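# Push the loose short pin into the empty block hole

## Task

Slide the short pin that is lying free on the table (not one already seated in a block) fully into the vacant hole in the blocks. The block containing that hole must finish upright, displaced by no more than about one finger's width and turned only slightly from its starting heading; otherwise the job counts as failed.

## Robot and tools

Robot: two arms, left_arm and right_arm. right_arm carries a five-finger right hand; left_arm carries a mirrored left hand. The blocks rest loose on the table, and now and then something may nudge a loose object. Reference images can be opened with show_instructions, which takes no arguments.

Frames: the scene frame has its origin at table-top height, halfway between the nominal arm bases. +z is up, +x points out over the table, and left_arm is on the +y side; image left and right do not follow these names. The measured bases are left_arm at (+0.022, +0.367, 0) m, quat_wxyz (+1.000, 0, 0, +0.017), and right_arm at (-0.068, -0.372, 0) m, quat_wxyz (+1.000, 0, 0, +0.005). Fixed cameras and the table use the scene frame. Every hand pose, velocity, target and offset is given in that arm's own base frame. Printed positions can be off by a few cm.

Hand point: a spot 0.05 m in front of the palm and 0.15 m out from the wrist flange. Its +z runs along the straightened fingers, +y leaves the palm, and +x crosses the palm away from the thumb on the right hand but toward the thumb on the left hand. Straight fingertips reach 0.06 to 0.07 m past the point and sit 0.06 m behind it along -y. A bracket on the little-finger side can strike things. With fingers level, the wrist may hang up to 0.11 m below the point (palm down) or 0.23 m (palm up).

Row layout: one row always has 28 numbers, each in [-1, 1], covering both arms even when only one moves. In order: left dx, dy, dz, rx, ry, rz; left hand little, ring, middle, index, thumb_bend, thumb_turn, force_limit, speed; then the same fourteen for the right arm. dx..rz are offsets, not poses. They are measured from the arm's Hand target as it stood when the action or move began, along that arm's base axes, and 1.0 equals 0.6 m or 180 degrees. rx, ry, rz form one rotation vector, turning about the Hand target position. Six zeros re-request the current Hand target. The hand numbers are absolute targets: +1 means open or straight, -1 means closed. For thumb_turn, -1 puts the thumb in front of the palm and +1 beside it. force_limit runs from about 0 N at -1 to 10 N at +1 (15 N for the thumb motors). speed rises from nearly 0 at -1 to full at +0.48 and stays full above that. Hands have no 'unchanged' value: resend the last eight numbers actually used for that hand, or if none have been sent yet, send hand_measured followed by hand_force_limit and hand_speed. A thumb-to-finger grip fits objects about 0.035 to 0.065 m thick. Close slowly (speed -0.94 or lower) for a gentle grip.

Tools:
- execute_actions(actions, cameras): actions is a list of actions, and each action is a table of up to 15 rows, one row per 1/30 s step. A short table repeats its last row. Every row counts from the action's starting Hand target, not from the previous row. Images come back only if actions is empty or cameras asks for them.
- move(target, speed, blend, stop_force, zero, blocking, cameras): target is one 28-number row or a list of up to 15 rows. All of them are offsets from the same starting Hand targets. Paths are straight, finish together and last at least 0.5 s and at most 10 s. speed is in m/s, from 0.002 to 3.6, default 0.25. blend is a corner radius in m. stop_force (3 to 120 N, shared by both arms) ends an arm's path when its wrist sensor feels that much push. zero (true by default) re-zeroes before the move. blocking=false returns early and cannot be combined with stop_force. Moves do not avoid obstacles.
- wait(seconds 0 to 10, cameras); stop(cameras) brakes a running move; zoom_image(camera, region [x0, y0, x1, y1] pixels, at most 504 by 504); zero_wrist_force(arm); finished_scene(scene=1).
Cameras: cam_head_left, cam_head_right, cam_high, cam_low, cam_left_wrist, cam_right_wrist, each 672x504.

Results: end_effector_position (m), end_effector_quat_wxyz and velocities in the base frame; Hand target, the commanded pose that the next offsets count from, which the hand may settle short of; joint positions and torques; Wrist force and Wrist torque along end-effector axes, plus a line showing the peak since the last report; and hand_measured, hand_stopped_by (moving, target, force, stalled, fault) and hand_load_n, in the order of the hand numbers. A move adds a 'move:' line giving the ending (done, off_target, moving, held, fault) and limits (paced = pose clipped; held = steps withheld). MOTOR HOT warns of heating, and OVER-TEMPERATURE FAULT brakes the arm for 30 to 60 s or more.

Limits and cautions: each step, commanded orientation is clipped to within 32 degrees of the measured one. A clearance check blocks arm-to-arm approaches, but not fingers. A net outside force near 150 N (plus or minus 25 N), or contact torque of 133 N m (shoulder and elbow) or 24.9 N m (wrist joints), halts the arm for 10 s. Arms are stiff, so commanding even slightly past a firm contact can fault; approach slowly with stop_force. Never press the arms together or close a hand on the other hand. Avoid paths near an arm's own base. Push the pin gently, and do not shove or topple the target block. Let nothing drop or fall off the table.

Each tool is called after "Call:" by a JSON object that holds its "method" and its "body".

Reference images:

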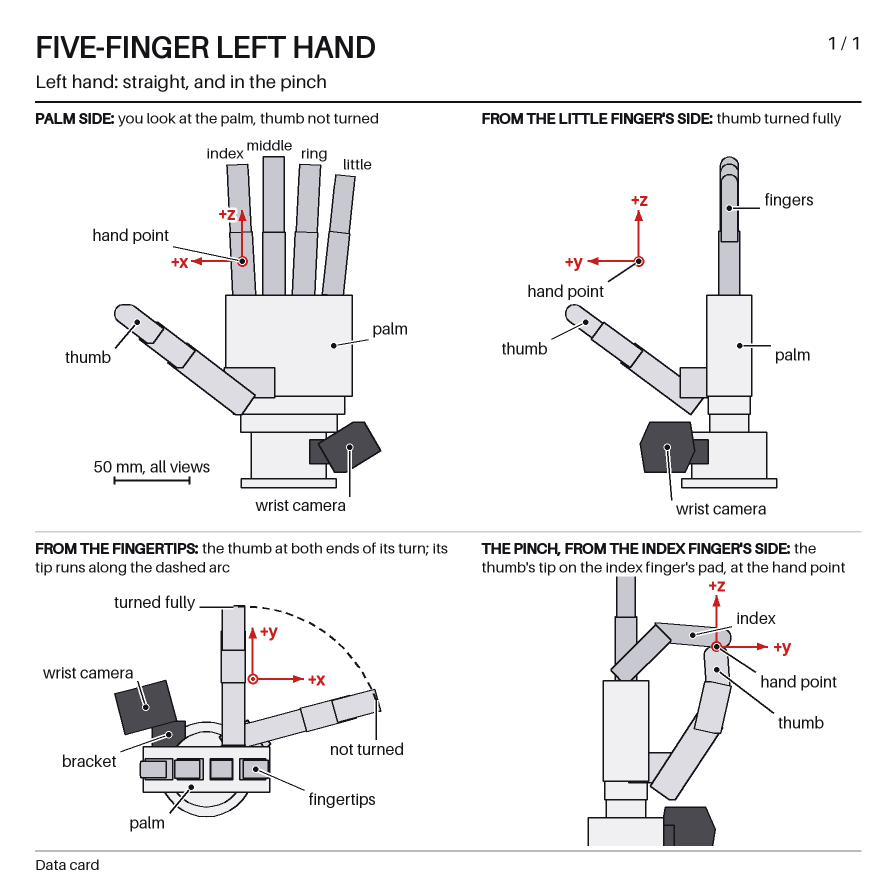

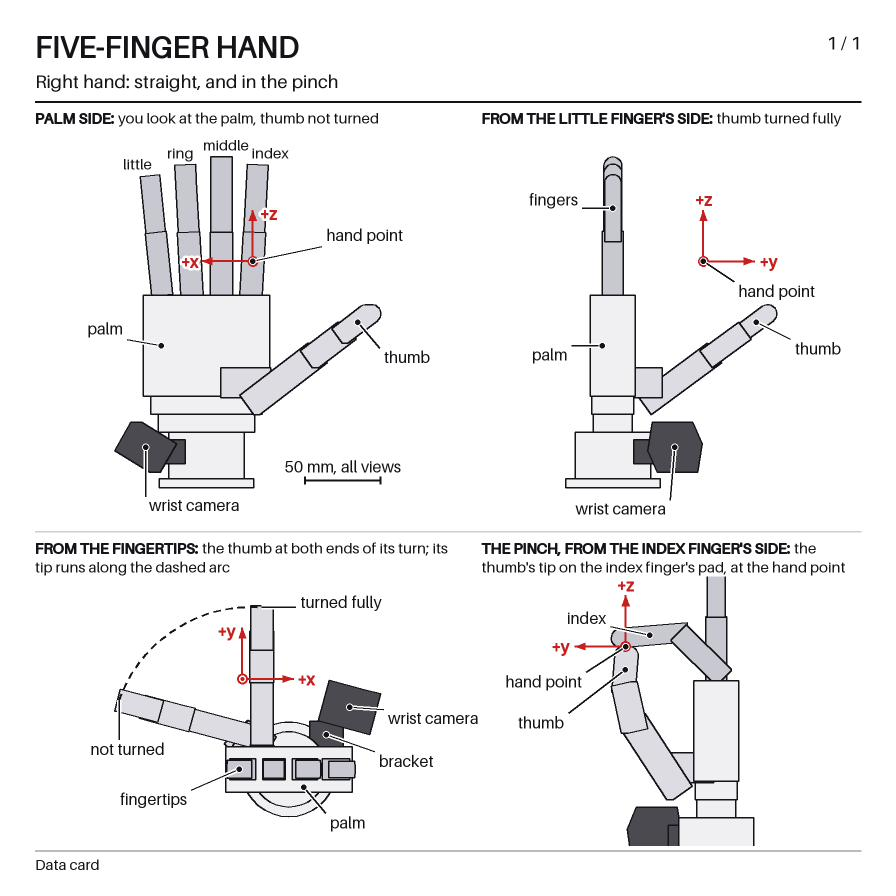

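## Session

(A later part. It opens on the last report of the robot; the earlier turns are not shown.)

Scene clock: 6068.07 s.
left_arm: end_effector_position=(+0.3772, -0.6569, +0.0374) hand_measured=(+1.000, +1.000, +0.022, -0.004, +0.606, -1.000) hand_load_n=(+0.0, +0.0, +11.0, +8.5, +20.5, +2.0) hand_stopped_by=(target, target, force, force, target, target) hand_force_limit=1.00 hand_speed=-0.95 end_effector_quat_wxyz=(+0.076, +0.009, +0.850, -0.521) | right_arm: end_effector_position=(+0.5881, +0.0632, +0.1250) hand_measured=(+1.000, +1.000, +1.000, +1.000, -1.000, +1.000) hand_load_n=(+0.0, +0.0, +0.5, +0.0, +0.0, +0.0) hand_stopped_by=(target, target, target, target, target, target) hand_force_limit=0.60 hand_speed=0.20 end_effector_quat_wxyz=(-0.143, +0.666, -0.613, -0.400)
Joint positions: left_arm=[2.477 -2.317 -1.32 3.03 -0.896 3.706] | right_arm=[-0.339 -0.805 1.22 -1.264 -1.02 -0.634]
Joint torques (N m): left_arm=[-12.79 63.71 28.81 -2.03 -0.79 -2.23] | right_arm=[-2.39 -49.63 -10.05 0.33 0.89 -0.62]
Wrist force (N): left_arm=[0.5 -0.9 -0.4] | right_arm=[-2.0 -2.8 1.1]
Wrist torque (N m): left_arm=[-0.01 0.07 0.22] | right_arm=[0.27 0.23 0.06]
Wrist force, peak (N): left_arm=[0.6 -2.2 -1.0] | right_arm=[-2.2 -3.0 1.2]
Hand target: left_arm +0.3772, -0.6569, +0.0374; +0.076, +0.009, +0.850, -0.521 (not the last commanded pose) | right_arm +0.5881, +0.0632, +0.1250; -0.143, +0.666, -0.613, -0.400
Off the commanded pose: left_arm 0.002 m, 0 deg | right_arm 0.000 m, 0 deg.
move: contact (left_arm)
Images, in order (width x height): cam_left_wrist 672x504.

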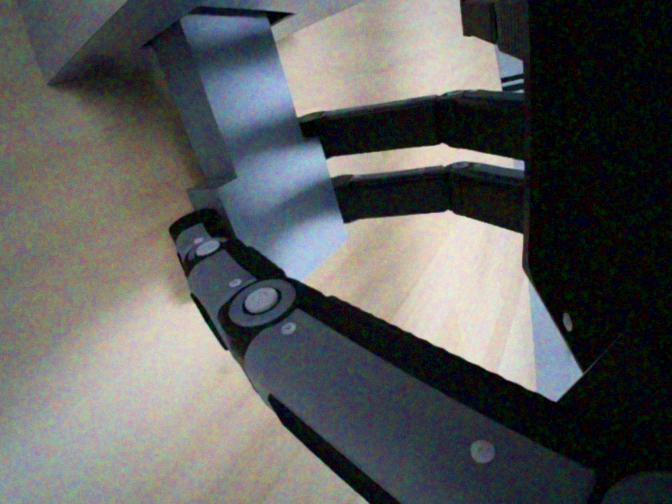

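Call:
{"method": "move", "body": {"target": [0,0,-0.0100,0,0,0,1,1,-0.5,-0.4,0.6,-1,1.0,-0.95,0,0,0,0,0,0,1,1,1,1,-1,1,0.6,0.2], "speed": 0.006, "stop_force": 5, "cameras": ["cam_left_wrist"]}}

Call:
{"method": "zoom_image", "body": {"camera": "cam_left_wrist", "region": [110, 0, 310, 150]}}

Scene clock: 6095.00 s.
left_arm: end_effector_position=(+0.3772, -0.6569, +0.0314) hand_measured=(+1.000, +1.000, +0.022, -0.004, +0.606, -1.000) hand_load_n=(+0.0, +0.0, +11.0, +9.5, +20.5, +1.0) hand_stopped_by=(target, target, force, force, target, target) hand_force_limit=1.00 hand_speed=-0.95 end_effector_quat_wxyz=(+0.076, +0.009, +0.850, -0.521) | right_arm: end_effector_position=(+0.5881, +0.0632, +0.1250) hand_measured=(+1.000, +1.000, +1.000, +1.000, -1.000, +1.000) hand_load_n=(+0.0, +0.0, +0.5, +0.0, +0.0, +0.0) hand_stopped_by=(target, target, target, target, target, target) hand_force_limit=0.60 hand_speed=0.20 end_effector_quat_wxyz=(-0.143, +0.666, -0.613, -0.400)
Joint positions: left_arm=[2.477 -2.324 -1.325 3.041 -0.896 3.706] | right_arm=[-0.339 -0.805 1.22 -1.264 -1.02 -0.634]
Joint torques (N m): left_arm=[-13.5 35.92 7.17 0.76 -0.87 -1.33] | right_arm=[-1.73 -50.55 -9.51 0.81 1.14 -0.65]
Wrist force (N): left_arm=[-0.4 -1.5 -0.5] | right_arm=[-2.3 -2.8 1.3]
Wrist torque (N m): left_arm=[-0.04 0.11 0.26] | right_arm=[0.25 0.27 0.03]
Wrist force, peak (N): left_arm=[0.8 -2.2 -1.0] | right_arm=[-2.3 -3.0 1.2]
Hand target: left_arm +0.3772, -0.6569, +0.0314; +0.076, +0.009, +0.850, -0.521 | right_arm +0.5881, +0.0632, +0.1250; -0.143, +0.666, -0.613, -0.400
Off the commanded pose: left_arm 0.000 m, 0 deg | right_arm 0.000 m, 0 deg.
move: done
Images, in order (width x height): cam_left_wrist 672x504.

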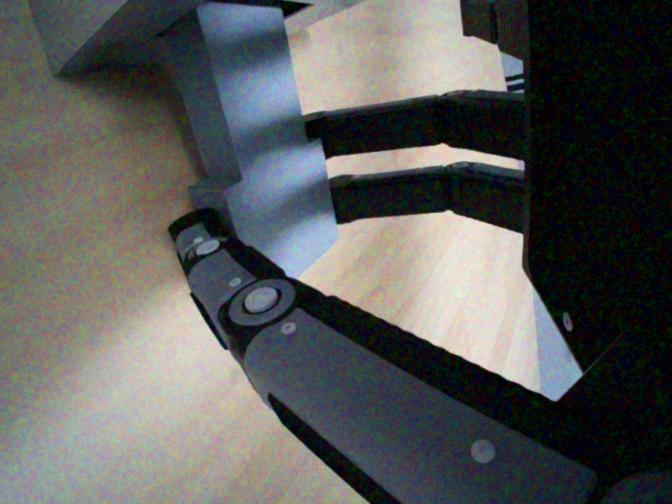

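Scaled by 2.520 from the camera's 672x504 image, which has a finer 960x720 frame.

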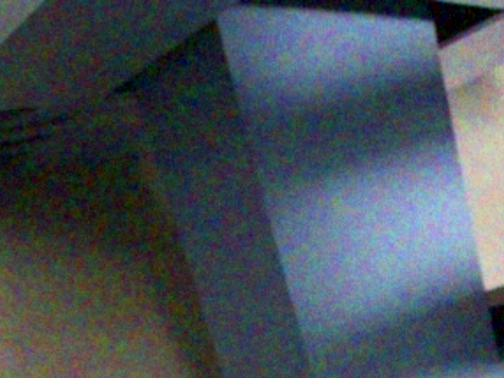

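Call:
{"method": "move", "body": {"target": [[-0.0600,0.0062,0.0020,0,0,0,1,1,-0.5,-0.4,0.6,-1,1.0,-0.95,0,0,0,0,0,0,1,1,1,1,-1,1,0.6,0.2],[-0.1100,0.0110,0.0210,0,0,0,1,1,-0.5,-0.4,0.6,-1,1.0,-0.95,0,0,0,0,0,0,1,1,1,1,-1,1,0.6,0.2]], "speed": 0.06, "cameras": ["cam_left_wrist","cam_right_wrist"]}}

Call:
{"method": "zoom_image", "body": {"camera": "cam_right_wrist", "region": [395, 50, 495, 125]}}

Call:
{"method": "zoom_image", "body": {"camera": "cam_right_wrist", "region": [380, 40, 570, 180]}}

Call:
{"method": "zoom_image", "body": {"camera": "cam_right_wrist", "region": [190, 0, 440, 188]}}

Scene clock: 6122.50 s.
left_arm: end_effector_position=(+0.3114, -0.6503, +0.0440) hand_measured=(+1.000, +1.000, +0.022, -0.004, +0.606, -1.000) hand_load_n=(+0.0, +0.0, +10.5, +9.0, +21.5, +2.5) hand_stopped_by=(target, target, force, force, target, target) hand_force_limit=1.00 hand_speed=-0.95 end_effector_quat_wxyz=(+0.076, +0.009, +0.850, -0.521) | right_arm: end_effector_position=(+0.5881, +0.0632, +0.1250) hand_measured=(+1.000, +1.000, +1.000, +1.000, -1.000, +1.000) hand_load_n=(+0.0, +0.0, +0.5, +0.0, +0.0, +0.0) hand_stopped_by=(target, target, target, target, target, target) hand_force_limit=0.60 hand_speed=0.20 end_effector_quat_wxyz=(-0.143, +0.666, -0.613, -0.400)
Joint positions: left_arm=[2.41 -2.208 -1.492 3.121 -0.952 3.659] | right_arm=[-0.339 -0.805 1.22 -1.264 -1.02 -0.634]
Joint torques (N m): left_arm=[-15.66 60.26 7.88 1.52 -0.94 -2.17] | right_arm=[-2.16 -50.56 -10.37 0.92 1.49 -0.58]
Wrist force (N): left_arm=[0.0 1.5 -0.3] | right_arm=[-2.0 -2.8 1.1]
Wrist torque (N m): left_arm=[0.05 0.09 0.13] | right_arm=[0.26 0.23 0.05]
Wrist force, peak (N): left_arm=[-0.3 -1.6 -0.6] | right_arm=[-2.2 -3.1 1.2]
Hand target: left_arm +0.3112, -0.6503, +0.0440; +0.076, +0.009, +0.850, -0.521 | right_arm +0.5881, +0.0632, +0.1250; -0.143, +0.666, -0.613, -0.400
Off the commanded pose: left_arm 0.000 m, 0 deg | right_arm 0.000 m, 0 deg.
move: done
Images, in order (width x height): cam_left_wrist 672x504, cam_right_wrist 672x504.

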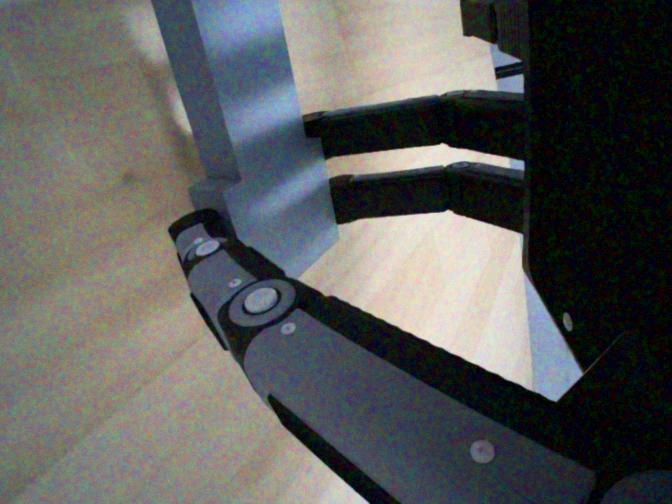

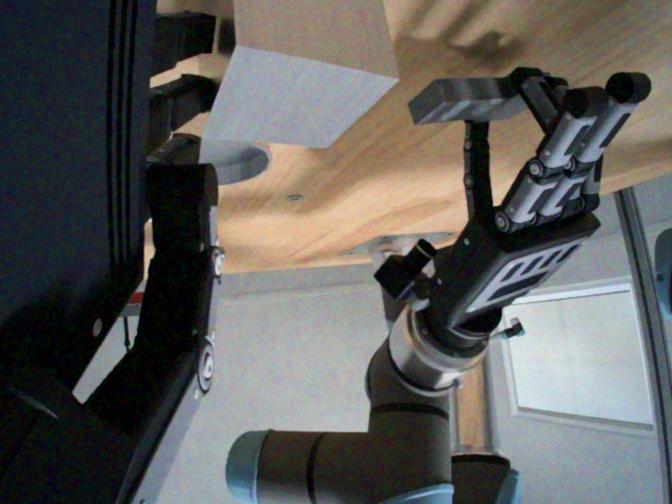

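Scaled by 5.040 from the camera's 672x504 image, which has a finer 960x720 frame.

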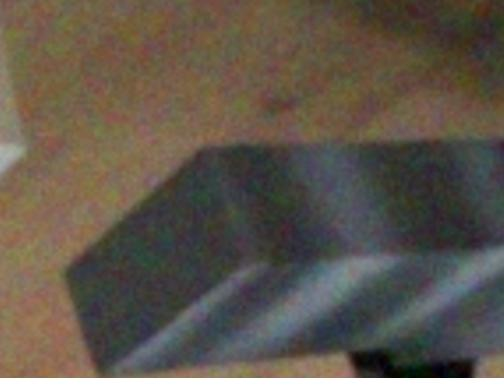

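Scaled by 2.653 from the camera's 672x504 image, which has a finer 960x720 frame.

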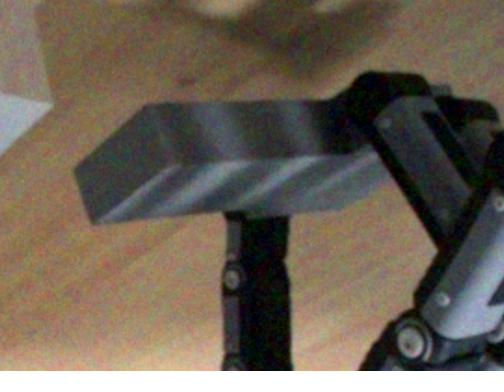

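Scaled by 2.016 from the camera's 672x504 image, which has a finer 960x720 frame.

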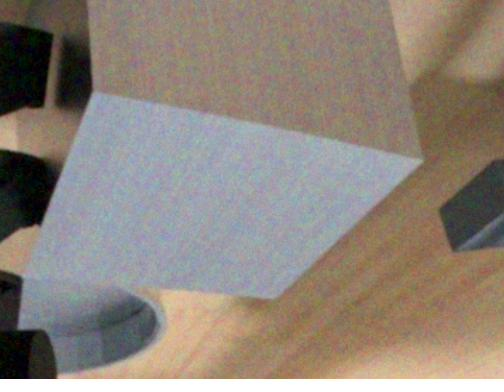

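Call:
{"method": "move", "body": {"target": [0,0,-0.0333,0,0,0,1,1,-0.5,-0.4,0.6,-1,1.0,-0.95,0,0,0,0,0,0,1,1,1,1,-1,1,0.6,0.2], "speed": 0.02}}

Call:
{"method": "move", "body": {"target": [0,0,-0.0100,0,0,0,1,1,-0.5,-0.4,0.6,-1,1.0,-0.95,0,0,0,0,0,0,1,1,1,1,-1,1,0.6,0.2], "speed": 0.006, "stop_force": 8, "cameras": ["cam_left_wrist","cam_right_wrist"]}}

Call:
{"method": "zoom_image", "body": {"camera": "cam_right_wrist", "region": [395, 20, 575, 155]}}

Scene clock: 6143.80 s.
left_arm: end_effector_position=(+0.3112, -0.6503, +0.0243) hand_measured=(+1.000, +1.000, +0.022, -0.004, +0.606, -1.000) hand_load_n=(+0.0, +0.0, +12.0, +9.0, +19.5, +0.0) hand_stopped_by=(target, target, force, force, target, target) hand_force_limit=1.00 hand_speed=-0.95 end_effector_quat_wxyz=(+0.076, +0.009, +0.850, -0.521) | right_arm: end_effector_position=(+0.5881, +0.0632, +0.1250) hand_measured=(+1.000, +1.000, +1.000, +1.000, -1.000, +1.000) hand_load_n=(+0.0, +0.0, +0.5, +0.0, +0.0, -0.5) hand_stopped_by=(target, target, target, target, target, target) hand_force_limit=0.60 hand_speed=0.20 end_effector_quat_wxyz=(-0.143, +0.666, -0.613, -0.400)
Joint positions: left_arm=[2.41 -2.233 -1.507 3.162 -0.952 3.659] | right_arm=[-0.339 -0.805 1.22 -1.264 -1.02 -0.634]
Joint torques (N m): left_arm=[-12.94 29.58 4.49 0.8 -0.74 1.63] | right_arm=[-1.17 -49.56 -9.27 0.85 1.54 -0.72]
Wrist force (N): left_arm=[-1.8 -4.8 -3.2] | right_arm=[-2.1 -2.9 1.2]
Wrist torque (N m): left_arm=[-0.20 0.12 0.15] | right_arm=[0.25 0.24 0.04]
Wrist force, peak (N): left_arm=[-1.8 -4.8 -3.2] | right_arm=[-2.2 -3.0 1.4]
Hand target: left_arm +0.3112, -0.6503, +0.0241; +0.076, +0.009, +0.850, -0.521 | right_arm +0.5881, +0.0632, +0.1250; -0.143, +0.666, -0.613, -0.400
Off the commanded pose: left_arm 0.000 m, 0 deg | right_arm 0.000 m, 0 deg.
move: done

Scene clock: 6145.73 s.
left_arm: end_effector_position=(+0.3112, -0.6503, +0.0213) hand_measured=(+1.000, +1.000, +0.022, -0.004, +0.606, -1.000) hand_load_n=(+0.0, +0.0, +12.5, +9.5, +18.5, -0.5) hand_stopped_by=(target, target, force, force, target, target) hand_force_limit=1.00 hand_speed=-0.95 end_effector_quat_wxyz=(+0.076, +0.009, +0.850, -0.521) | right_arm: end_effector_position=(+0.5881, +0.0632, +0.1250) hand_measured=(+1.000, +1.000, +1.000, +1.000, -1.000, +1.000) hand_load_n=(+0.0, +0.0, +0.5, +0.0, -0.5, +0.0) hand_stopped_by=(target, target, target, target, target, target) hand_force_limit=0.60 hand_speed=0.20 end_effector_quat_wxyz=(-0.143, +0.666, -0.613, -0.400)
Joint positions: left_arm=[2.41 -2.237 -1.509 3.168 -0.952 3.659] | right_arm=[-0.339 -0.805 1.22 -1.264 -1.02 -0.634]
Joint torques (N m): left_arm=[-13.11 54.25 23.8 -2.11 -0.77 1.47] | right_arm=[-1.81 -50.15 -9.93 1.03 1.56 -0.57]
Wrist force (N): left_arm=[-1.7 -9.5 -6.1] | right_arm=[-2.1 -2.8 1.2]
Wrist torque (N m): left_arm=[-0.43 0.12 0.21] | right_arm=[0.25 0.24 0.04]
Wrist force, peak (N): left_arm=[-2.0 -13.1 -8.3] | right_arm=[-2.2 -3.0 1.3]
Hand target: left_arm +0.3112, -0.6503, +0.0213; +0.076, +0.009, +0.850, -0.521 (not the last commanded pose) | right_arm +0.5881, +0.0632, +0.1250; -0.143, +0.666, -0.613, -0.400
Off the commanded pose: left_arm 0.003 m, 0 deg | right_arm 0.000 m, 0 deg.
move: contact (left_arm)
Images, in order (width x height): cam_left_wrist 672x504, cam_right_wrist 672x504.

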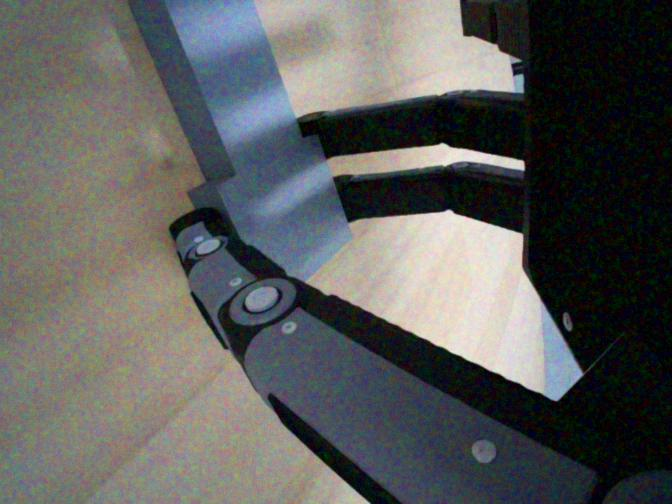

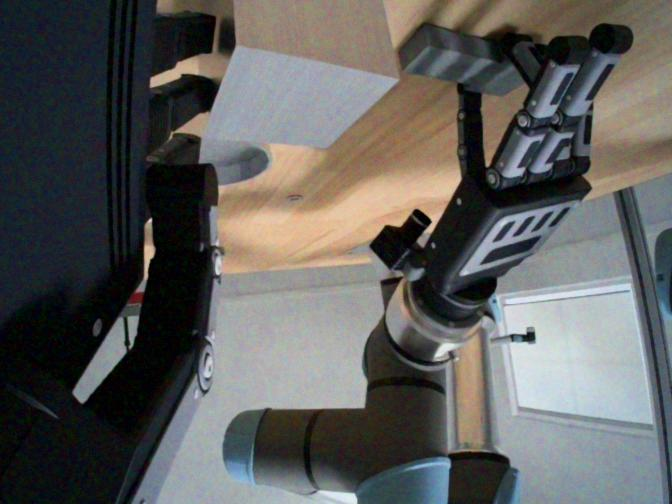

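Scaled by 2.800 from the camera's 672x504 image, which has a finer 960x720 frame.

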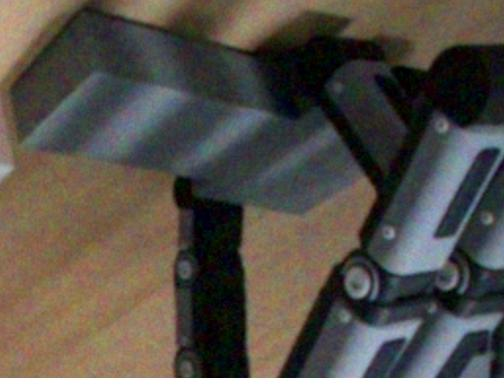

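Call:
{"method": "zoom_image", "body": {"camera": "cam_right_wrist", "region": [395, 20, 475, 80]}}

Call:
{"method": "zoom_image", "body": {"camera": "cam_right_wrist", "region": [455, 40, 535, 100]}}

Call:
{"method": "zoom_image", "body": {"camera": "cam_right_wrist", "region": [190, 30, 290, 105]}}

Call:
{"method": "zoom_image", "body": {"camera": "cam_right_wrist", "region": [310, 40, 410, 115]}}

Call:
{"method": "zoom_image", "body": {"camera": "cam_right_wrist", "region": [190, 90, 350, 210]}}

Scaled by 6.300 from the camera's 672x504 image, which has a finer 960x720 frame.

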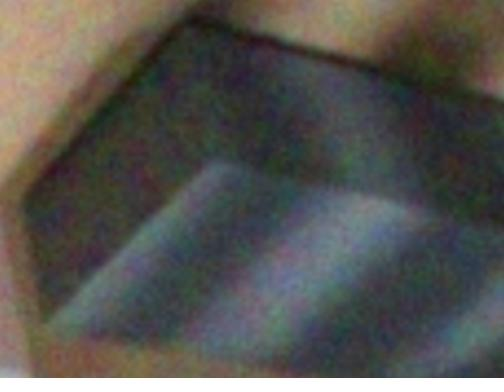

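Scaled by 6.300 from the camera's 672x504 image, which has a finer 960x720 frame.

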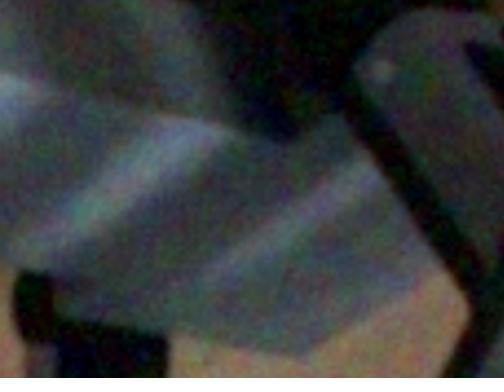

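Scaled by 5.040 from the camera's 672x504 image, which has a finer 960x720 frame.

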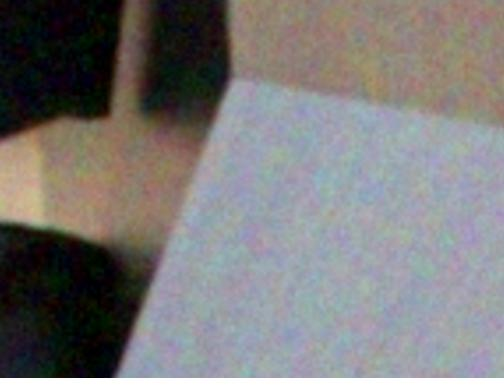

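Scaled by 5.040 from the camera's 672x504 image, which has a finer 960x720 frame.

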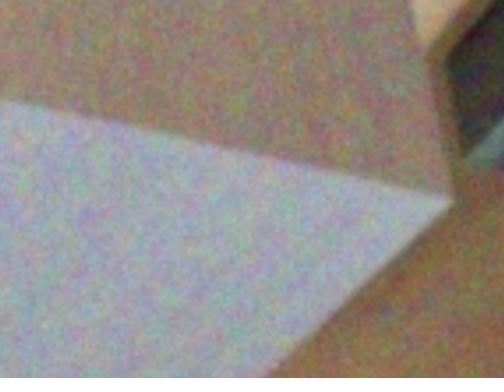

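Scaled by 3.150 from the camera's 672x504 image, which has a finer 960x720 frame.

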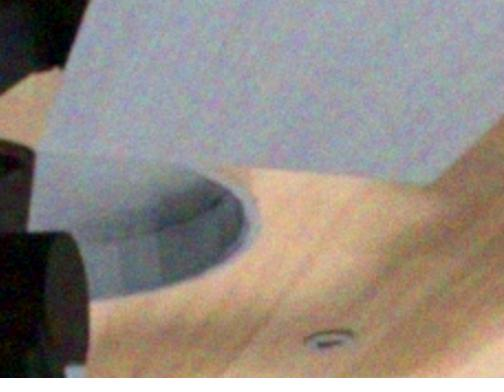

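Call:
{"method": "move", "body": {"target": [[0,0,0.0382,0,0,0,1,1,-0.5,-0.4,0.6,-1,1.0,-0.95,0,0,0,0,0,0,1,1,1,1,-1,1,0.6,0.2],[0.0680,-0.0068,0.0382,0,0,0,1,1,-0.5,-0.4,0.6,-1,1.0,-0.95,0,0,0,0,0,0,1,1,1,1,-1,1,0.6,0.2]], "speed": 0.06}}

Call:
{"method": "move", "body": {"target": [0.0600,-0.0055,0,0,0,0,1,1,-0.5,-0.4,0.6,-1,1.0,-0.95,0,0,0,0,0,0,1,1,1,1,-1,1,0.6,0.2], "speed": 0.02, "stop_force": 3, "cameras": ["cam_left_wrist","cam_right_wrist"]}}

Call:
{"method": "zoom_image", "body": {"camera": "cam_left_wrist", "region": [110, 0, 310, 150]}}

Scene clock: 6181.37 s.
left_arm: end_effector_position=(+0.3519, -0.6543, +0.0442) hand_measured=(+1.000, +1.000, +0.022, -0.004, +0.606, -1.000) hand_load_n=(+0.0, +0.0, +10.5, +8.5, +21.5, +2.5) hand_stopped_by=(target, target, force, force, target, target) hand_force_limit=1.00 hand_speed=-0.95 end_effector_quat_wxyz=(+0.076, +0.009, +0.850, -0.521) | right_arm: end_effector_position=(+0.5881, +0.0632, +0.1250) hand_measured=(+1.000, +1.000, +1.000, +1.000, -1.000, +1.000) hand_load_n=(+0.0, +0.0, +0.5, +0.0, +0.0, +0.0) hand_stopped_by=(target, target, target, target, target, target) hand_force_limit=0.60 hand_speed=0.20 end_effector_quat_wxyz=(-0.143, +0.666, -0.613, -0.400)
Joint positions: left_arm=[2.453 -2.268 -1.387 3.059 -0.916 3.689] | right_arm=[-0.339 -0.805 1.22 -1.264 -1.02 -0.634]
Joint torques (N m): left_arm=[14.26 35.08 28.62 -2.31 1.98 2.2] | right_arm=[-1.15 -50.7 -10.55 0.82 1.57 -0.52]
Wrist force (N): left_arm=[-0.2 1.7 -0.3] | right_arm=[-2.0 -2.9 1.1]
Wrist torque (N m): left_arm=[0.08 0.11 0.03] | right_arm=[0.25 0.23 0.05]
Wrist force, peak (N): left_arm=[-1.9 -9.7 -6.2] | right_arm=[-2.1 -3.1 1.2]
Hand target: left_arm +0.3520, -0.6544, +0.0442; +0.076, +0.009, +0.850, -0.521 | right_arm +0.5881, +0.0632, +0.1250; -0.143, +0.666, -0.613, -0.400
Off the commanded pose: left_arm 0.000 m, 0 deg | right_arm 0.000 m, 0 deg.
move: done

Scene clock: 6184.17 s.
left_arm: end_effector_position=(+0.3808, -0.6570, +0.0442) hand_measured=(+1.000, +1.000, +0.022, -0.004, +0.606, -1.000) hand_load_n=(-0.5, +0.0, +10.5, +8.5, +21.0, +2.0) hand_stopped_by=(target, target, force, force, target, target) hand_force_limit=1.00 hand_speed=-0.95 end_effector_quat_wxyz=(+0.076, +0.009, +0.850, -0.521) | right_arm: end_effector_position=(+0.5881, +0.0632, +0.1250) hand_measured=(+1.000, +1.000, +1.000, +1.000, -1.000, +1.000) hand_load_n=(+0.0, +0.0, +0.5, +0.0, +0.0, +0.0) hand_stopped_by=(target, target, target, target, target, target) hand_force_limit=0.60 hand_speed=0.20 end_effector_quat_wxyz=(-0.143, +0.666, -0.613, -0.400)
Joint positions: left_arm=[2.481 -2.314 -1.305 3.011 -0.893 3.709] | right_arm=[-0.339 -0.805 1.22 -1.264 -1.02 -0.634]
Joint torques (N m): left_arm=[-14.79 64.96 9.38 1.16 -0.23 -2.32] | right_arm=[-0.82 -49.84 -9.95 0.97 -1.81 -0.5]
Wrist force (N): left_arm=[-0.1 1.2 0.0] | right_arm=[-2.2 -3.0 1.2]
Wrist torque (N m): left_arm=[0.00 0.11 0.05] | right_arm=[0.26 0.24 0.03]
Wrist force, peak (N): left_arm=[7.0 -0.9 -1.2] | right_arm=[-3.2 -8.2 0.9]
Hand target: left_arm +0.3808, -0.6570, +0.0442; +0.076, +0.009, +0.850, -0.521 (not the last commanded pose) | right_arm +0.5881, +0.0632, +0.1250; -0.143, +0.666, -0.613, -0.400
Off the commanded pose: left_arm 0.007 m, 0 deg | right_arm 0.000 m, 0 deg.
move: contact (left_arm)
Images, in order (width x height): cam_left_wrist 672x504, cam_right_wrist 672x504.

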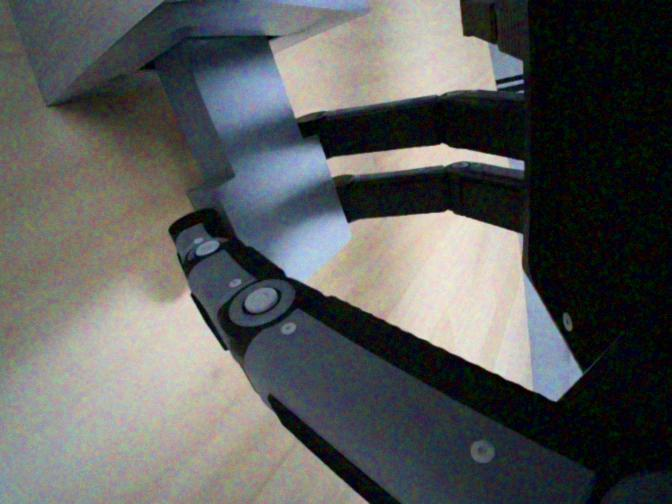

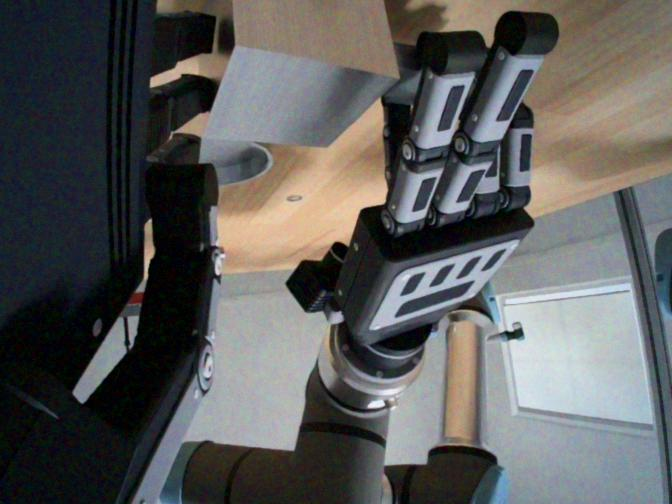

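Scaled by 2.520 from the camera's 672x504 image, which has a finer 960x720 frame.

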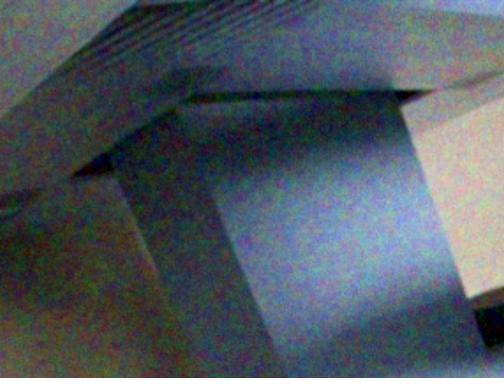

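Call:
{"method": "move", "body": {"target": [[0.0017,0,0,0,0,0,1,1,-0.5,-0.4,0.6,-1,1.0,-0.95,0,0,0,0,0,0,1,1,1,1,-1,1,0.6,0.2],[0.0017,0,0.006,0,0,0,1,1,-0.5,-0.4,0.6,-1,1.0,-0.95,0,0,0,0,0,0,1,1,1,1,-1,1,0.6,0.2],[0.0017,0,-0.006,0,0,0,1,1,-0.5,-0.4,0.6,-1,1.0,-0.95,0,0,0,0,0,0,1,1,1,1,-1,1,0.6,0.2],[0.0017,0,0.0,0,0,0,1,1,-0.5,-0.4,0.6,-1,1.0,-0.95,0,0,0,0,0,0,1,1,1,1,-1,1,0.6,0.2]], "speed": 0.01}}

Call:
{"method": "move", "body": {"target": [[-0.0042,0,0,0,0,0,1,1,-0.5,-0.4,0.6,-1,1.0,-0.95,0,0,0,0,0,0,1,1,1,1,-1,1,0.6,0.2],[-0.0042,0.0012,0,0,0,0,1,1,-0.5,-0.4,0.6,-1,1.0,-0.95,0,0,0,0,0,0,1,1,1,1,-1,1,0.6,0.2],[0,0.0012,0,0,0,0,1,1,-0.5,-0.4,0.6,-1,1.0,-0.95,0,0,0,0,0,0,1,1,1,1,-1,1,0.6,0.2],[0,0.0012,0.006,0,0,0,1,1,-0.5,-0.4,0.6,-1,1.0,-0.95,0,0,0,0,0,0,1,1,1,1,-1,1,0.6,0.2],[0,0.0012,-0.006,0,0,0,1,1,-0.5,-0.4,0.6,-1,1.0,-0.95,0,0,0,0,0,0,1,1,1,1,-1,1,0.6,0.2],[0,0.0012,0.0,0,0,0,1,1,-0.5,-0.4,0.6,-1,1.0,-0.95,0,0,0,0,0,0,1,1,1,1,-1,1,0.6,0.2]], "speed": 0.01}}

Scene clock: 6203.23 s.
left_arm: end_effector_position=(+0.3819, -0.6570, +0.0440) hand_measured=(+1.000, +1.000, +0.022, -0.004, +0.606, -1.000) hand_load_n=(+0.0, +0.0, +11.0, +7.5, +21.0, +3.5) hand_stopped_by=(target, target, force, force, target, target) hand_force_limit=1.00 hand_speed=-0.95 end_effector_quat_wxyz=(+0.076, +0.009, +0.850, -0.521) | right_arm: end_effector_position=(+0.5881, +0.0632, +0.1250) hand_measured=(+1.000, +1.000, +1.000, +1.000, -1.000, +1.000) hand_load_n=(+0.0, +0.0, +1.0, +0.0, +0.0, +0.0) hand_stopped_by=(target, target, target, target, target, target) hand_force_limit=0.60 hand_speed=0.20 end_effector_quat_wxyz=(-0.143, +0.666, -0.613, -0.400)
Joint positions: left_arm=[2.482 -2.316 -1.302 3.01 -0.892 3.71] | right_arm=[-0.339 -0.805 1.22 -1.264 -1.02 -0.634]
Joint torques (N m): left_arm=[8.71 66.92 30.79 -1.31 -0.12 0.13] | right_arm=[-1.27 -50.43 -10.5 1.03 -1.57 -0.41]
Wrist force (N): left_arm=[2.0 2.0 0.3] | right_arm=[-2.6 -4.8 0.7]
Wrist torque (N m): left_arm=[-0.01 0.21 -0.08] | right_arm=[0.32 0.24 -0.04]
Wrist force, peak (N): left_arm=[9.9 -0.7 -1.3] | right_arm=[-3.3 -7.8 1.0]
Hand target: left_arm +0.3819, -0.6570, +0.0442; +0.076, +0.009, +0.850, -0.521 | right_arm +0.5881, +0.0632, +0.1250; -0.143, +0.666, -0.613, -0.400
Off the commanded pose: left_arm 0.000 m, 0 deg | right_arm 0.000 m, 0 deg.
move: done

Scene clock: 6206.30 s.
left_arm: end_effector_position=(+0.3819, -0.6562, +0.0440) hand_measured=(+1.000, +1.000, +0.022, -0.004, +0.606, -1.000) hand_load_n=(+0.0, +0.0, +12.5, +7.5, +21.0, +2.0) hand_stopped_by=(target, target, force, force, target, target) hand_force_limit=1.00 hand_speed=-0.95 end_effector_quat_wxyz=(+0.076, +0.009, +0.850, -0.521) | right_arm: end_effector_position=(+0.5881, +0.0632, +0.1250) hand_measured=(+1.000, +1.000, +1.000, +1.000, -1.000, +1.000) hand_load_n=(+0.0, +0.0, +0.5, +0.0, +0.0, +0.0) hand_stopped_by=(target, target, target, target, target, target) hand_force_limit=0.60 hand_speed=0.20 end_effector_quat_wxyz=(-0.143, +0.666, -0.613, -0.400)
Joint positions: left_arm=[2.483 -2.315 -1.304 3.01 -0.892 3.71] | right_arm=[-0.339 -0.805 1.22 -1.264 -1.02 -0.634]
Joint torques (N m): left_arm=[15.22 64.86 29.34 -1.67 -1.31 0.97] | right_arm=[-1.23 -49.65 -10.8 0.91 -0.21 -0.52]
Wrist force (N): left_arm=[2.5 1.1 1.1] | right_arm=[-2.0 -2.2 1.2]
Wrist torque (N m): left_arm=[0.04 0.25 -0.02] | right_arm=[0.25 0.23 0.06]
Wrist force, peak (N): left_arm=[5.6 -2.3 -0.4] | right_arm=[-2.6 -4.8 0.5]
Hand target: left_arm +0.3819, -0.6563, +0.0442; +0.076, +0.009, +0.850, -0.521 | right_arm +0.5881, +0.0632, +0.1250; -0.143, +0.666, -0.613, -0.400
Off the commanded pose: left_arm 0.000 m, 0 deg | right_arm 0.000 m, 0 deg.
move: done

Call:
{"method": "move", "body": {"target": [[-0.0070,0.0006,0,0,0,0,1,1,-0.5,-0.4,0.6,-1,1.0,-0.95,0,0,0,0,0,0,1,1,1,1,-1,1,0.6,0.2],[-0.0070,0.0006,-0.0213,0,0,0,1,1,-0.5,-0.4,0.6,-1,1.0,-0.95,0,0,0,0,0,0,1,1,1,1,-1,1,0.6,0.2],[-0.0070,0.0006,-0.0137,0,0,0,1,1,-0.5,-0.4,0.6,-1,1.0,-0.95,0,0,0,0,0,0,1,1,1,1,-1,1,0.6,0.2],[-0.0070,-0.0087,-0.0137,0,0,0.0333,1,1,-0.5,-0.4,0.6,-1,1.0,-0.95,0,0,0,0,0,0,1,1,1,1,-1,1,0.6,0.2]], "speed": 0.012, "cameras": ["cam_left_wrist"]}}

Call:
{"method": "zoom_image", "body": {"camera": "cam_left_wrist", "region": [110, 0, 310, 150]}}

Call:
{"method": "move", "body": {"target": [0.0500,-0.0030,0,0,0,0,1,1,-0.5,-0.4,0.6,-1,1.0,-0.95,0,0,0,0,0,0,1,1,1,1,-1,1,0.6,0.2], "speed": 0.02, "stop_force": 3}}

Scene clock: 6256.17 s.
left_arm: end_effector_position=(+0.3777, -0.6615, +0.0360) hand_measured=(+1.000, +1.000, +0.022, -0.004, +0.606, -1.000) hand_load_n=(+0.0, +0.0, +13.5, +7.5, +20.5, -3.0) hand_stopped_by=(target, target, force, force, target, target) hand_force_limit=1.00 hand_speed=-0.95 end_effector_quat_wxyz=(+0.103, -0.035, +0.849, -0.516) | right_arm: end_effector_position=(+0.5881, +0.0632, +0.1250) hand_measured=(+1.000, +1.000, +1.000, +1.000, -1.000, +1.000) hand_load_n=(+0.0, +0.0, +0.0, +0.0, +0.0, -0.5) hand_stopped_by=(target, target, target, target, target, target) hand_force_limit=0.60 hand_speed=0.20 end_effector_quat_wxyz=(-0.143, +0.666, -0.613, -0.400)
Joint positions: left_arm=[2.447 -2.29 -1.365 3.101 -1.009 3.616] | right_arm=[-0.339 -0.805 1.22 -1.264 -1.02 -0.634]
Joint torques (N m): left_arm=[-15.66 64.05 7.44 0.76 -1.06 -2.2] | right_arm=[-1.51 -49.78 -11.41 -0.65 1.62 -0.43]
Wrist force (N): left_arm=[-0.7 0.2 2.6] | right_arm=[-1.5 1.3 1.6]
Wrist torque (N m): left_arm=[0.06 0.37 0.21] | right_arm=[0.13 0.27 0.18]
Wrist force, peak (N): left_arm=[2.7 1.4 1.2] | right_arm=[-2.3 -2.5 1.3]
Hand target: left_arm +0.3777, -0.6615, +0.0360; +0.103, -0.036, +0.849, -0.516 | right_arm +0.5881, +0.0632, +0.1250; -0.143, +0.666, -0.613, -0.400
Off the commanded pose: left_arm 0.000 m, 0 deg | right_arm 0.000 m, 0 deg.
move: done
Images, in order (width x height): cam_left_wrist 672x504.

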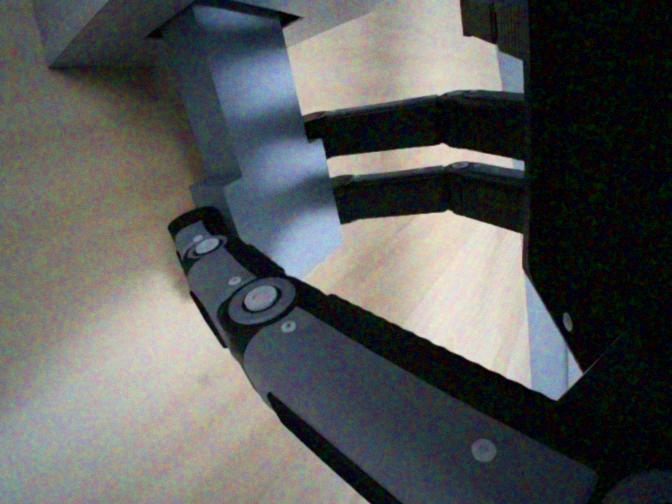

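Scaled by 2.520 from the camera's 672x504 image, which has a finer 960x720 frame.

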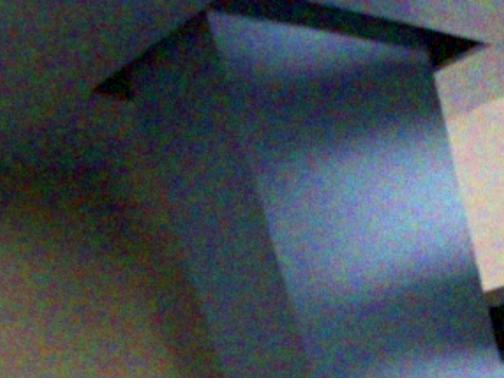

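Scene clock: 6257.60 s.
left_arm: end_effector_position=(+0.3803, -0.6617, +0.0361) hand_measured=(+1.000, +1.000, +0.022, -0.004, +0.606, -1.000) hand_load_n=(+0.0, +0.0, +12.0, +8.0, +21.0, +1.5) hand_stopped_by=(target, target, force, force, target, target) hand_force_limit=1.00 hand_speed=-0.95 end_effector_quat_wxyz=(+0.103, -0.036, +0.849, -0.516) | right_arm: end_effector_position=(+0.5881, +0.0632, +0.1250) hand_measured=(+1.000, +1.000, +1.000, +1.000, -1.000, +1.000) hand_load_n=(+0.0, +0.0, +0.5, +0.0, +0.0, +0.0) hand_stopped_by=(target, target, target, target, target, target) hand_force_limit=0.60 hand_speed=0.20 end_effector_quat_wxyz=(-0.143, +0.666, -0.613, -0.400)
Joint positions: left_arm=[2.45 -2.293 -1.358 3.097 -1.007 3.617] | right_arm=[-0.339 -0.805 1.22 -1.264 -1.02 -0.634]
Joint torques (N m): left_arm=[-15.47 64.31 8.3 1.25 -0.93 -2.33] | right_arm=[-2.7 -50.79 -10.91 -0.53 1.46 -0.45]
Wrist force (N): left_arm=[-0.3 0.9 0.6] | right_arm=[-2.5 -2.8 1.3]
Wrist torque (N m): left_arm=[0.02 0.19 0.09] | right_arm=[0.23 0.24 0.02]
Wrist force, peak (N): left_arm=[3.4 0.3 0.0] | right_arm=[-2.5 -2.7 1.4]
Hand target: left_arm +0.3803, -0.6617, +0.0361; +0.103, -0.036, +0.849, -0.516 (not the last commanded pose) | right_arm +0.5881, +0.0632, +0.1250; -0.143, +0.666, -0.613, -0.400
Off the commanded pose: left_arm 0.027 m, 0 deg | right_arm 0.000 m, 0 deg.
move: contact (left_arm)

Call:
{"method": "move", "body": {"target": [[-0.0050,0.0000,0,0,0,0,1,1,-0.5,-0.4,0.6,-1,1.0,-0.95,0,0,0,0,0,0,1,1,1,1,-1,1,0.6,0.2],[-0.0050,0.0030,0.0045,0,0,0,1,1,-0.5,-0.4,0.6,-1,1.0,-0.95,0,0,0,0,0,0,1,1,1,1,-1,1,0.6,0.2]], "speed": 0.02}}

Call:
{"method": "move", "body": {"target": [0.0500,-0.0030,0,0,0,0,1,1,-0.5,-0.4,0.6,-1,1.0,-0.95,0,0,0,0,0,0,1,1,1,1,-1,1,0.6,0.2], "speed": 0.02, "stop_force": 4}}

Call:
{"method": "move", "body": {"target": [[-0.0050,0.0000,0,0,0,0,1,1,-0.5,-0.4,0.6,-1,1.0,-0.95,0,0,0,0,0,0,1,1,1,1,-1,1,0.6,0.2],[-0.0050,-0.0060,-0.0090,0,0,0,1,1,-0.5,-0.4,0.6,-1,1.0,-0.95,0,0,0,0,0,0,1,1,1,1,-1,1,0.6,0.2]], "speed": 0.02}}

Call:
{"method": "move", "body": {"target": [0.0500,-0.0030,0,0,0,0,1,1,-0.5,-0.4,0.6,-1,1.0,-0.95,0,0,0,0,0,0,1,1,1,1,-1,1,0.6,0.2], "speed": 0.02, "stop_force": 4}}

Scene clock: 6279.30 s.
left_arm: end_effector_position=(+0.3773, -0.6601, +0.0386) hand_measured=(+1.000, +1.000, +0.022, -0.004, +0.606, -1.000) hand_load_n=(+0.0, +0.0, +12.5, +7.5, +21.0, +0.5) hand_stopped_by=(target, target, force, force, target, target) hand_force_limit=1.00 hand_speed=-0.95 end_effector_quat_wxyz=(+0.103, -0.036, +0.849, -0.516) end_effector_velocity=(+0.000, +0.001, +0.002) end_effector_angular_velocity=(+0.000, +0.000, +0.001) | right_arm: end_effector_position=(+0.5881, +0.0632, +0.1250) hand_measured=(+1.000, +1.000, +1.000, +1.000, -1.000, +1.000) hand_load_n=(+0.0, +0.0, +0.0, +0.0, +0.0, +0.0) hand_stopped_by=(target, target, target, target, target, target) hand_force_limit=0.60 hand_speed=0.20 end_effector_quat_wxyz=(-0.143, +0.666, -0.613, -0.400)
Joint positions: left_arm=[2.449 -2.284 -1.369 3.098 -1.008 3.616] | right_arm=[-0.339 -0.805 1.22 -1.264 -1.02 -0.634]
Joint velocities: left_arm=[0.001 0.005 -0.003 -0.002 0 0] | right_arm=[within noise]
Joint torques (N m): left_arm=[14.61 66.66 9.26 -1.74 1.66 2.13] | right_arm=[-2.18 -50.44 -11.24 -0.62 1.37 -0.41]
Wrist force (N): left_arm=[0.7 1.5 1.8] | right_arm=[-1.5 0.2 1.6]
Wrist torque (N m): left_arm=[0.06 0.26 0.05] | right_arm=[0.14 0.22 0.16]
Wrist force, peak (N): left_arm=[0.7 1.5 1.8] | right_arm=[-2.6 -2.9 1.2]
Hand target: left_arm +0.3773, -0.6599, +0.0388; +0.103, -0.036, +0.849, -0.516 | right_arm +0.5881, +0.0632, +0.1250; -0.143, +0.666, -0.613, -0.400
Off the commanded pose: left_arm 0.000 m, 0 deg | right_arm 0.000 m, 0 deg.
move: done

Scene clock: 6280.77 s.
left_arm: end_effector_position=(+0.3804, -0.6601, +0.0389) hand_measured=(+1.000, +1.000, +0.022, -0.004, +0.606, -1.000) hand_load_n=(+0.0, +0.0, +12.0, +8.0, +21.0, +1.0) hand_stopped_by=(target, target, force, force, target, target) hand_force_limit=1.00 hand_speed=-0.95 end_effector_quat_wxyz=(+0.103, -0.036, +0.849, -0.517) | right_arm: end_effector_position=(+0.5881, +0.0632, +0.1250) hand_measured=(+1.000, +1.000, +1.000, +1.000, -1.000, +1.000) hand_load_n=(+0.0, +0.0, +0.5, +0.0, +0.0, +0.0) hand_stopped_by=(target, target, target, target, target, target) hand_force_limit=0.60 hand_speed=0.20 end_effector_quat_wxyz=(-0.143, +0.666, -0.613, -0.400)
Joint positions: left_arm=[2.452 -2.288 -1.361 3.093 -1.005 3.618] | right_arm=[-0.339 -0.805 1.22 -1.264 -1.02 -0.634]
Joint torques (N m): left_arm=[-15.68 65.02 7.82 1.17 -0.9 -2.43] | right_arm=[-2.04 -49.88 -10.64 -0.51 -1.3 -0.34]
Wrist force (N): left_arm=[0.1 0.5 0.6] | right_arm=[-2.3 -3.2 1.3]
Wrist torque (N m): left_arm=[0.02 0.18 0.13] | right_arm=[0.26 0.21 0.05]
Wrist force, peak (N): left_arm=[6.8 -0.3 0.4] | right_arm=[-2.8 -6.8 1.9]
Hand target: left_arm +0.3804, -0.6601, +0.0389; +0.103, -0.036, +0.849, -0.517 (not the last commanded pose) | right_arm +0.5881, +0.0632, +0.1250; -0.143, +0.666, -0.613, -0.400
Off the commanded pose: left_arm 0.027 m, 0 deg | right_arm 0.000 m, 0 deg.
move: contact (left_arm)

Scene clock: 6281.97 s.
left_arm: end_effector_position=(+0.3774, -0.6636, +0.0337) hand_measured=(+1.000, +1.000, +0.022, -0.004, +0.606, -1.000) hand_load_n=(+0.0, +0.0, +9.5, +8.0, +22.0, +5.5) hand_stopped_by=(target, target, force, force, target, target) hand_force_limit=1.00 hand_speed=-0.95 end_effector_quat_wxyz=(+0.103, -0.036, +0.849, -0.517) | right_arm: end_effector_position=(+0.5881, +0.0632, +0.1250) hand_measured=(+1.000, +1.000, +1.000, +1.000, -1.000, +1.000) hand_load_n=(+0.0, +0.0, +0.0, +0.0, +0.0, +0.0) hand_stopped_by=(target, target, target, target, target, target) hand_force_limit=0.60 hand_speed=0.20 end_effector_quat_wxyz=(-0.143, +0.666, -0.613, -0.399)
Joint positions: left_arm=[2.444 -2.295 -1.362 3.104 -1.012 3.613] | right_arm=[-0.339 -0.805 1.22 -1.264 -1.02 -0.634]
Joint torques (N m): left_arm=[-14.73 35.11 29.27 1.62 -0.86 -2.04] | right_arm=[-2.87 -50.34 -10.47 -0.7 0.24 -0.34]
Wrist force (N): left_arm=[-0.5 1.2 -2.6] | right_arm=[-1.5 1.1 1.6]
Wrist torque (N m): left_arm=[-0.02 -0.03 0.13] | right_arm=[0.10 0.27 0.18]
Wrist force, peak (N): left_arm=[-0.5 1.7 -2.5] | right_arm=[-2.1 -3.5 1.3]
Hand target: left_arm +0.3774, -0.6637, +0.0335; +0.103, -0.036, +0.849, -0.517 | right_arm +0.5881, +0.0632, +0.1250; -0.143, +0.666, -0.613, -0.400
Off the commanded pose: left_arm 0.000 m, 0 deg | right_arm 0.000 m, 0 deg.
move: done

Scene clock: 6283.47 s.
left_arm: end_effector_position=(+0.3812, -0.6640, +0.0335) hand_measured=(+1.000, +1.000, +0.022, -0.004, +0.606, -1.000) hand_load_n=(+0.0, +0.0, +10.0, +8.5, +21.5, +4.5) hand_stopped_by=(target, target, force, force, target, target) hand_force_limit=1.00 hand_speed=-0.95 end_effector_quat_wxyz=(+0.103, -0.036, +0.849, -0.517) | right_arm: end_effector_position=(+0.5881, +0.0632, +0.1250) hand_measured=(+1.000, +1.000, +1.000, +1.000, -1.000, +1.000) hand_load_n=(+0.0, +0.0, +0.5, +0.0, +0.0, +0.0) hand_stopped_by=(target, target, target, target, target, target) hand_force_limit=0.60 hand_speed=0.20 end_effector_quat_wxyz=(-0.143, +0.666, -0.613, -0.400)
Joint positions: left_arm=[2.448 -2.301 -1.352 3.099 -1.008 3.616] | right_arm=[-0.339 -0.805 1.22 -1.264 -1.02 -0.634]
Joint torques (N m): left_arm=[-16.28 64.33 8.55 1.48 -0.97 -2.31] | right_arm=[-2.8 -50.5 -11.48 -0.59 1.54 -0.31]
Wrist force (N): left_arm=[-0.7 0.6 -2.4] | right_arm=[-1.6 -3.4 0.2]
Wrist torque (N m): left_arm=[-0.01 -0.02 0.13] | right_arm=[0.32 0.30 0.05]
Wrist force, peak (N): left_arm=[6.0 -0.7 -3.2] | right_arm=[-2.5 -6.1 0.4]
Hand target: left_arm +0.3812, -0.6640, +0.0335; +0.103, -0.036, +0.849, -0.517 (not the last commanded pose) | right_arm +0.5881, +0.0632, +0.1250; -0.143, +0.666, -0.613, -0.400
Off the commanded pose: left_arm 0.026 m, 0 deg | right_arm 0.000 m, 0 deg.
move: contact (left_arm)


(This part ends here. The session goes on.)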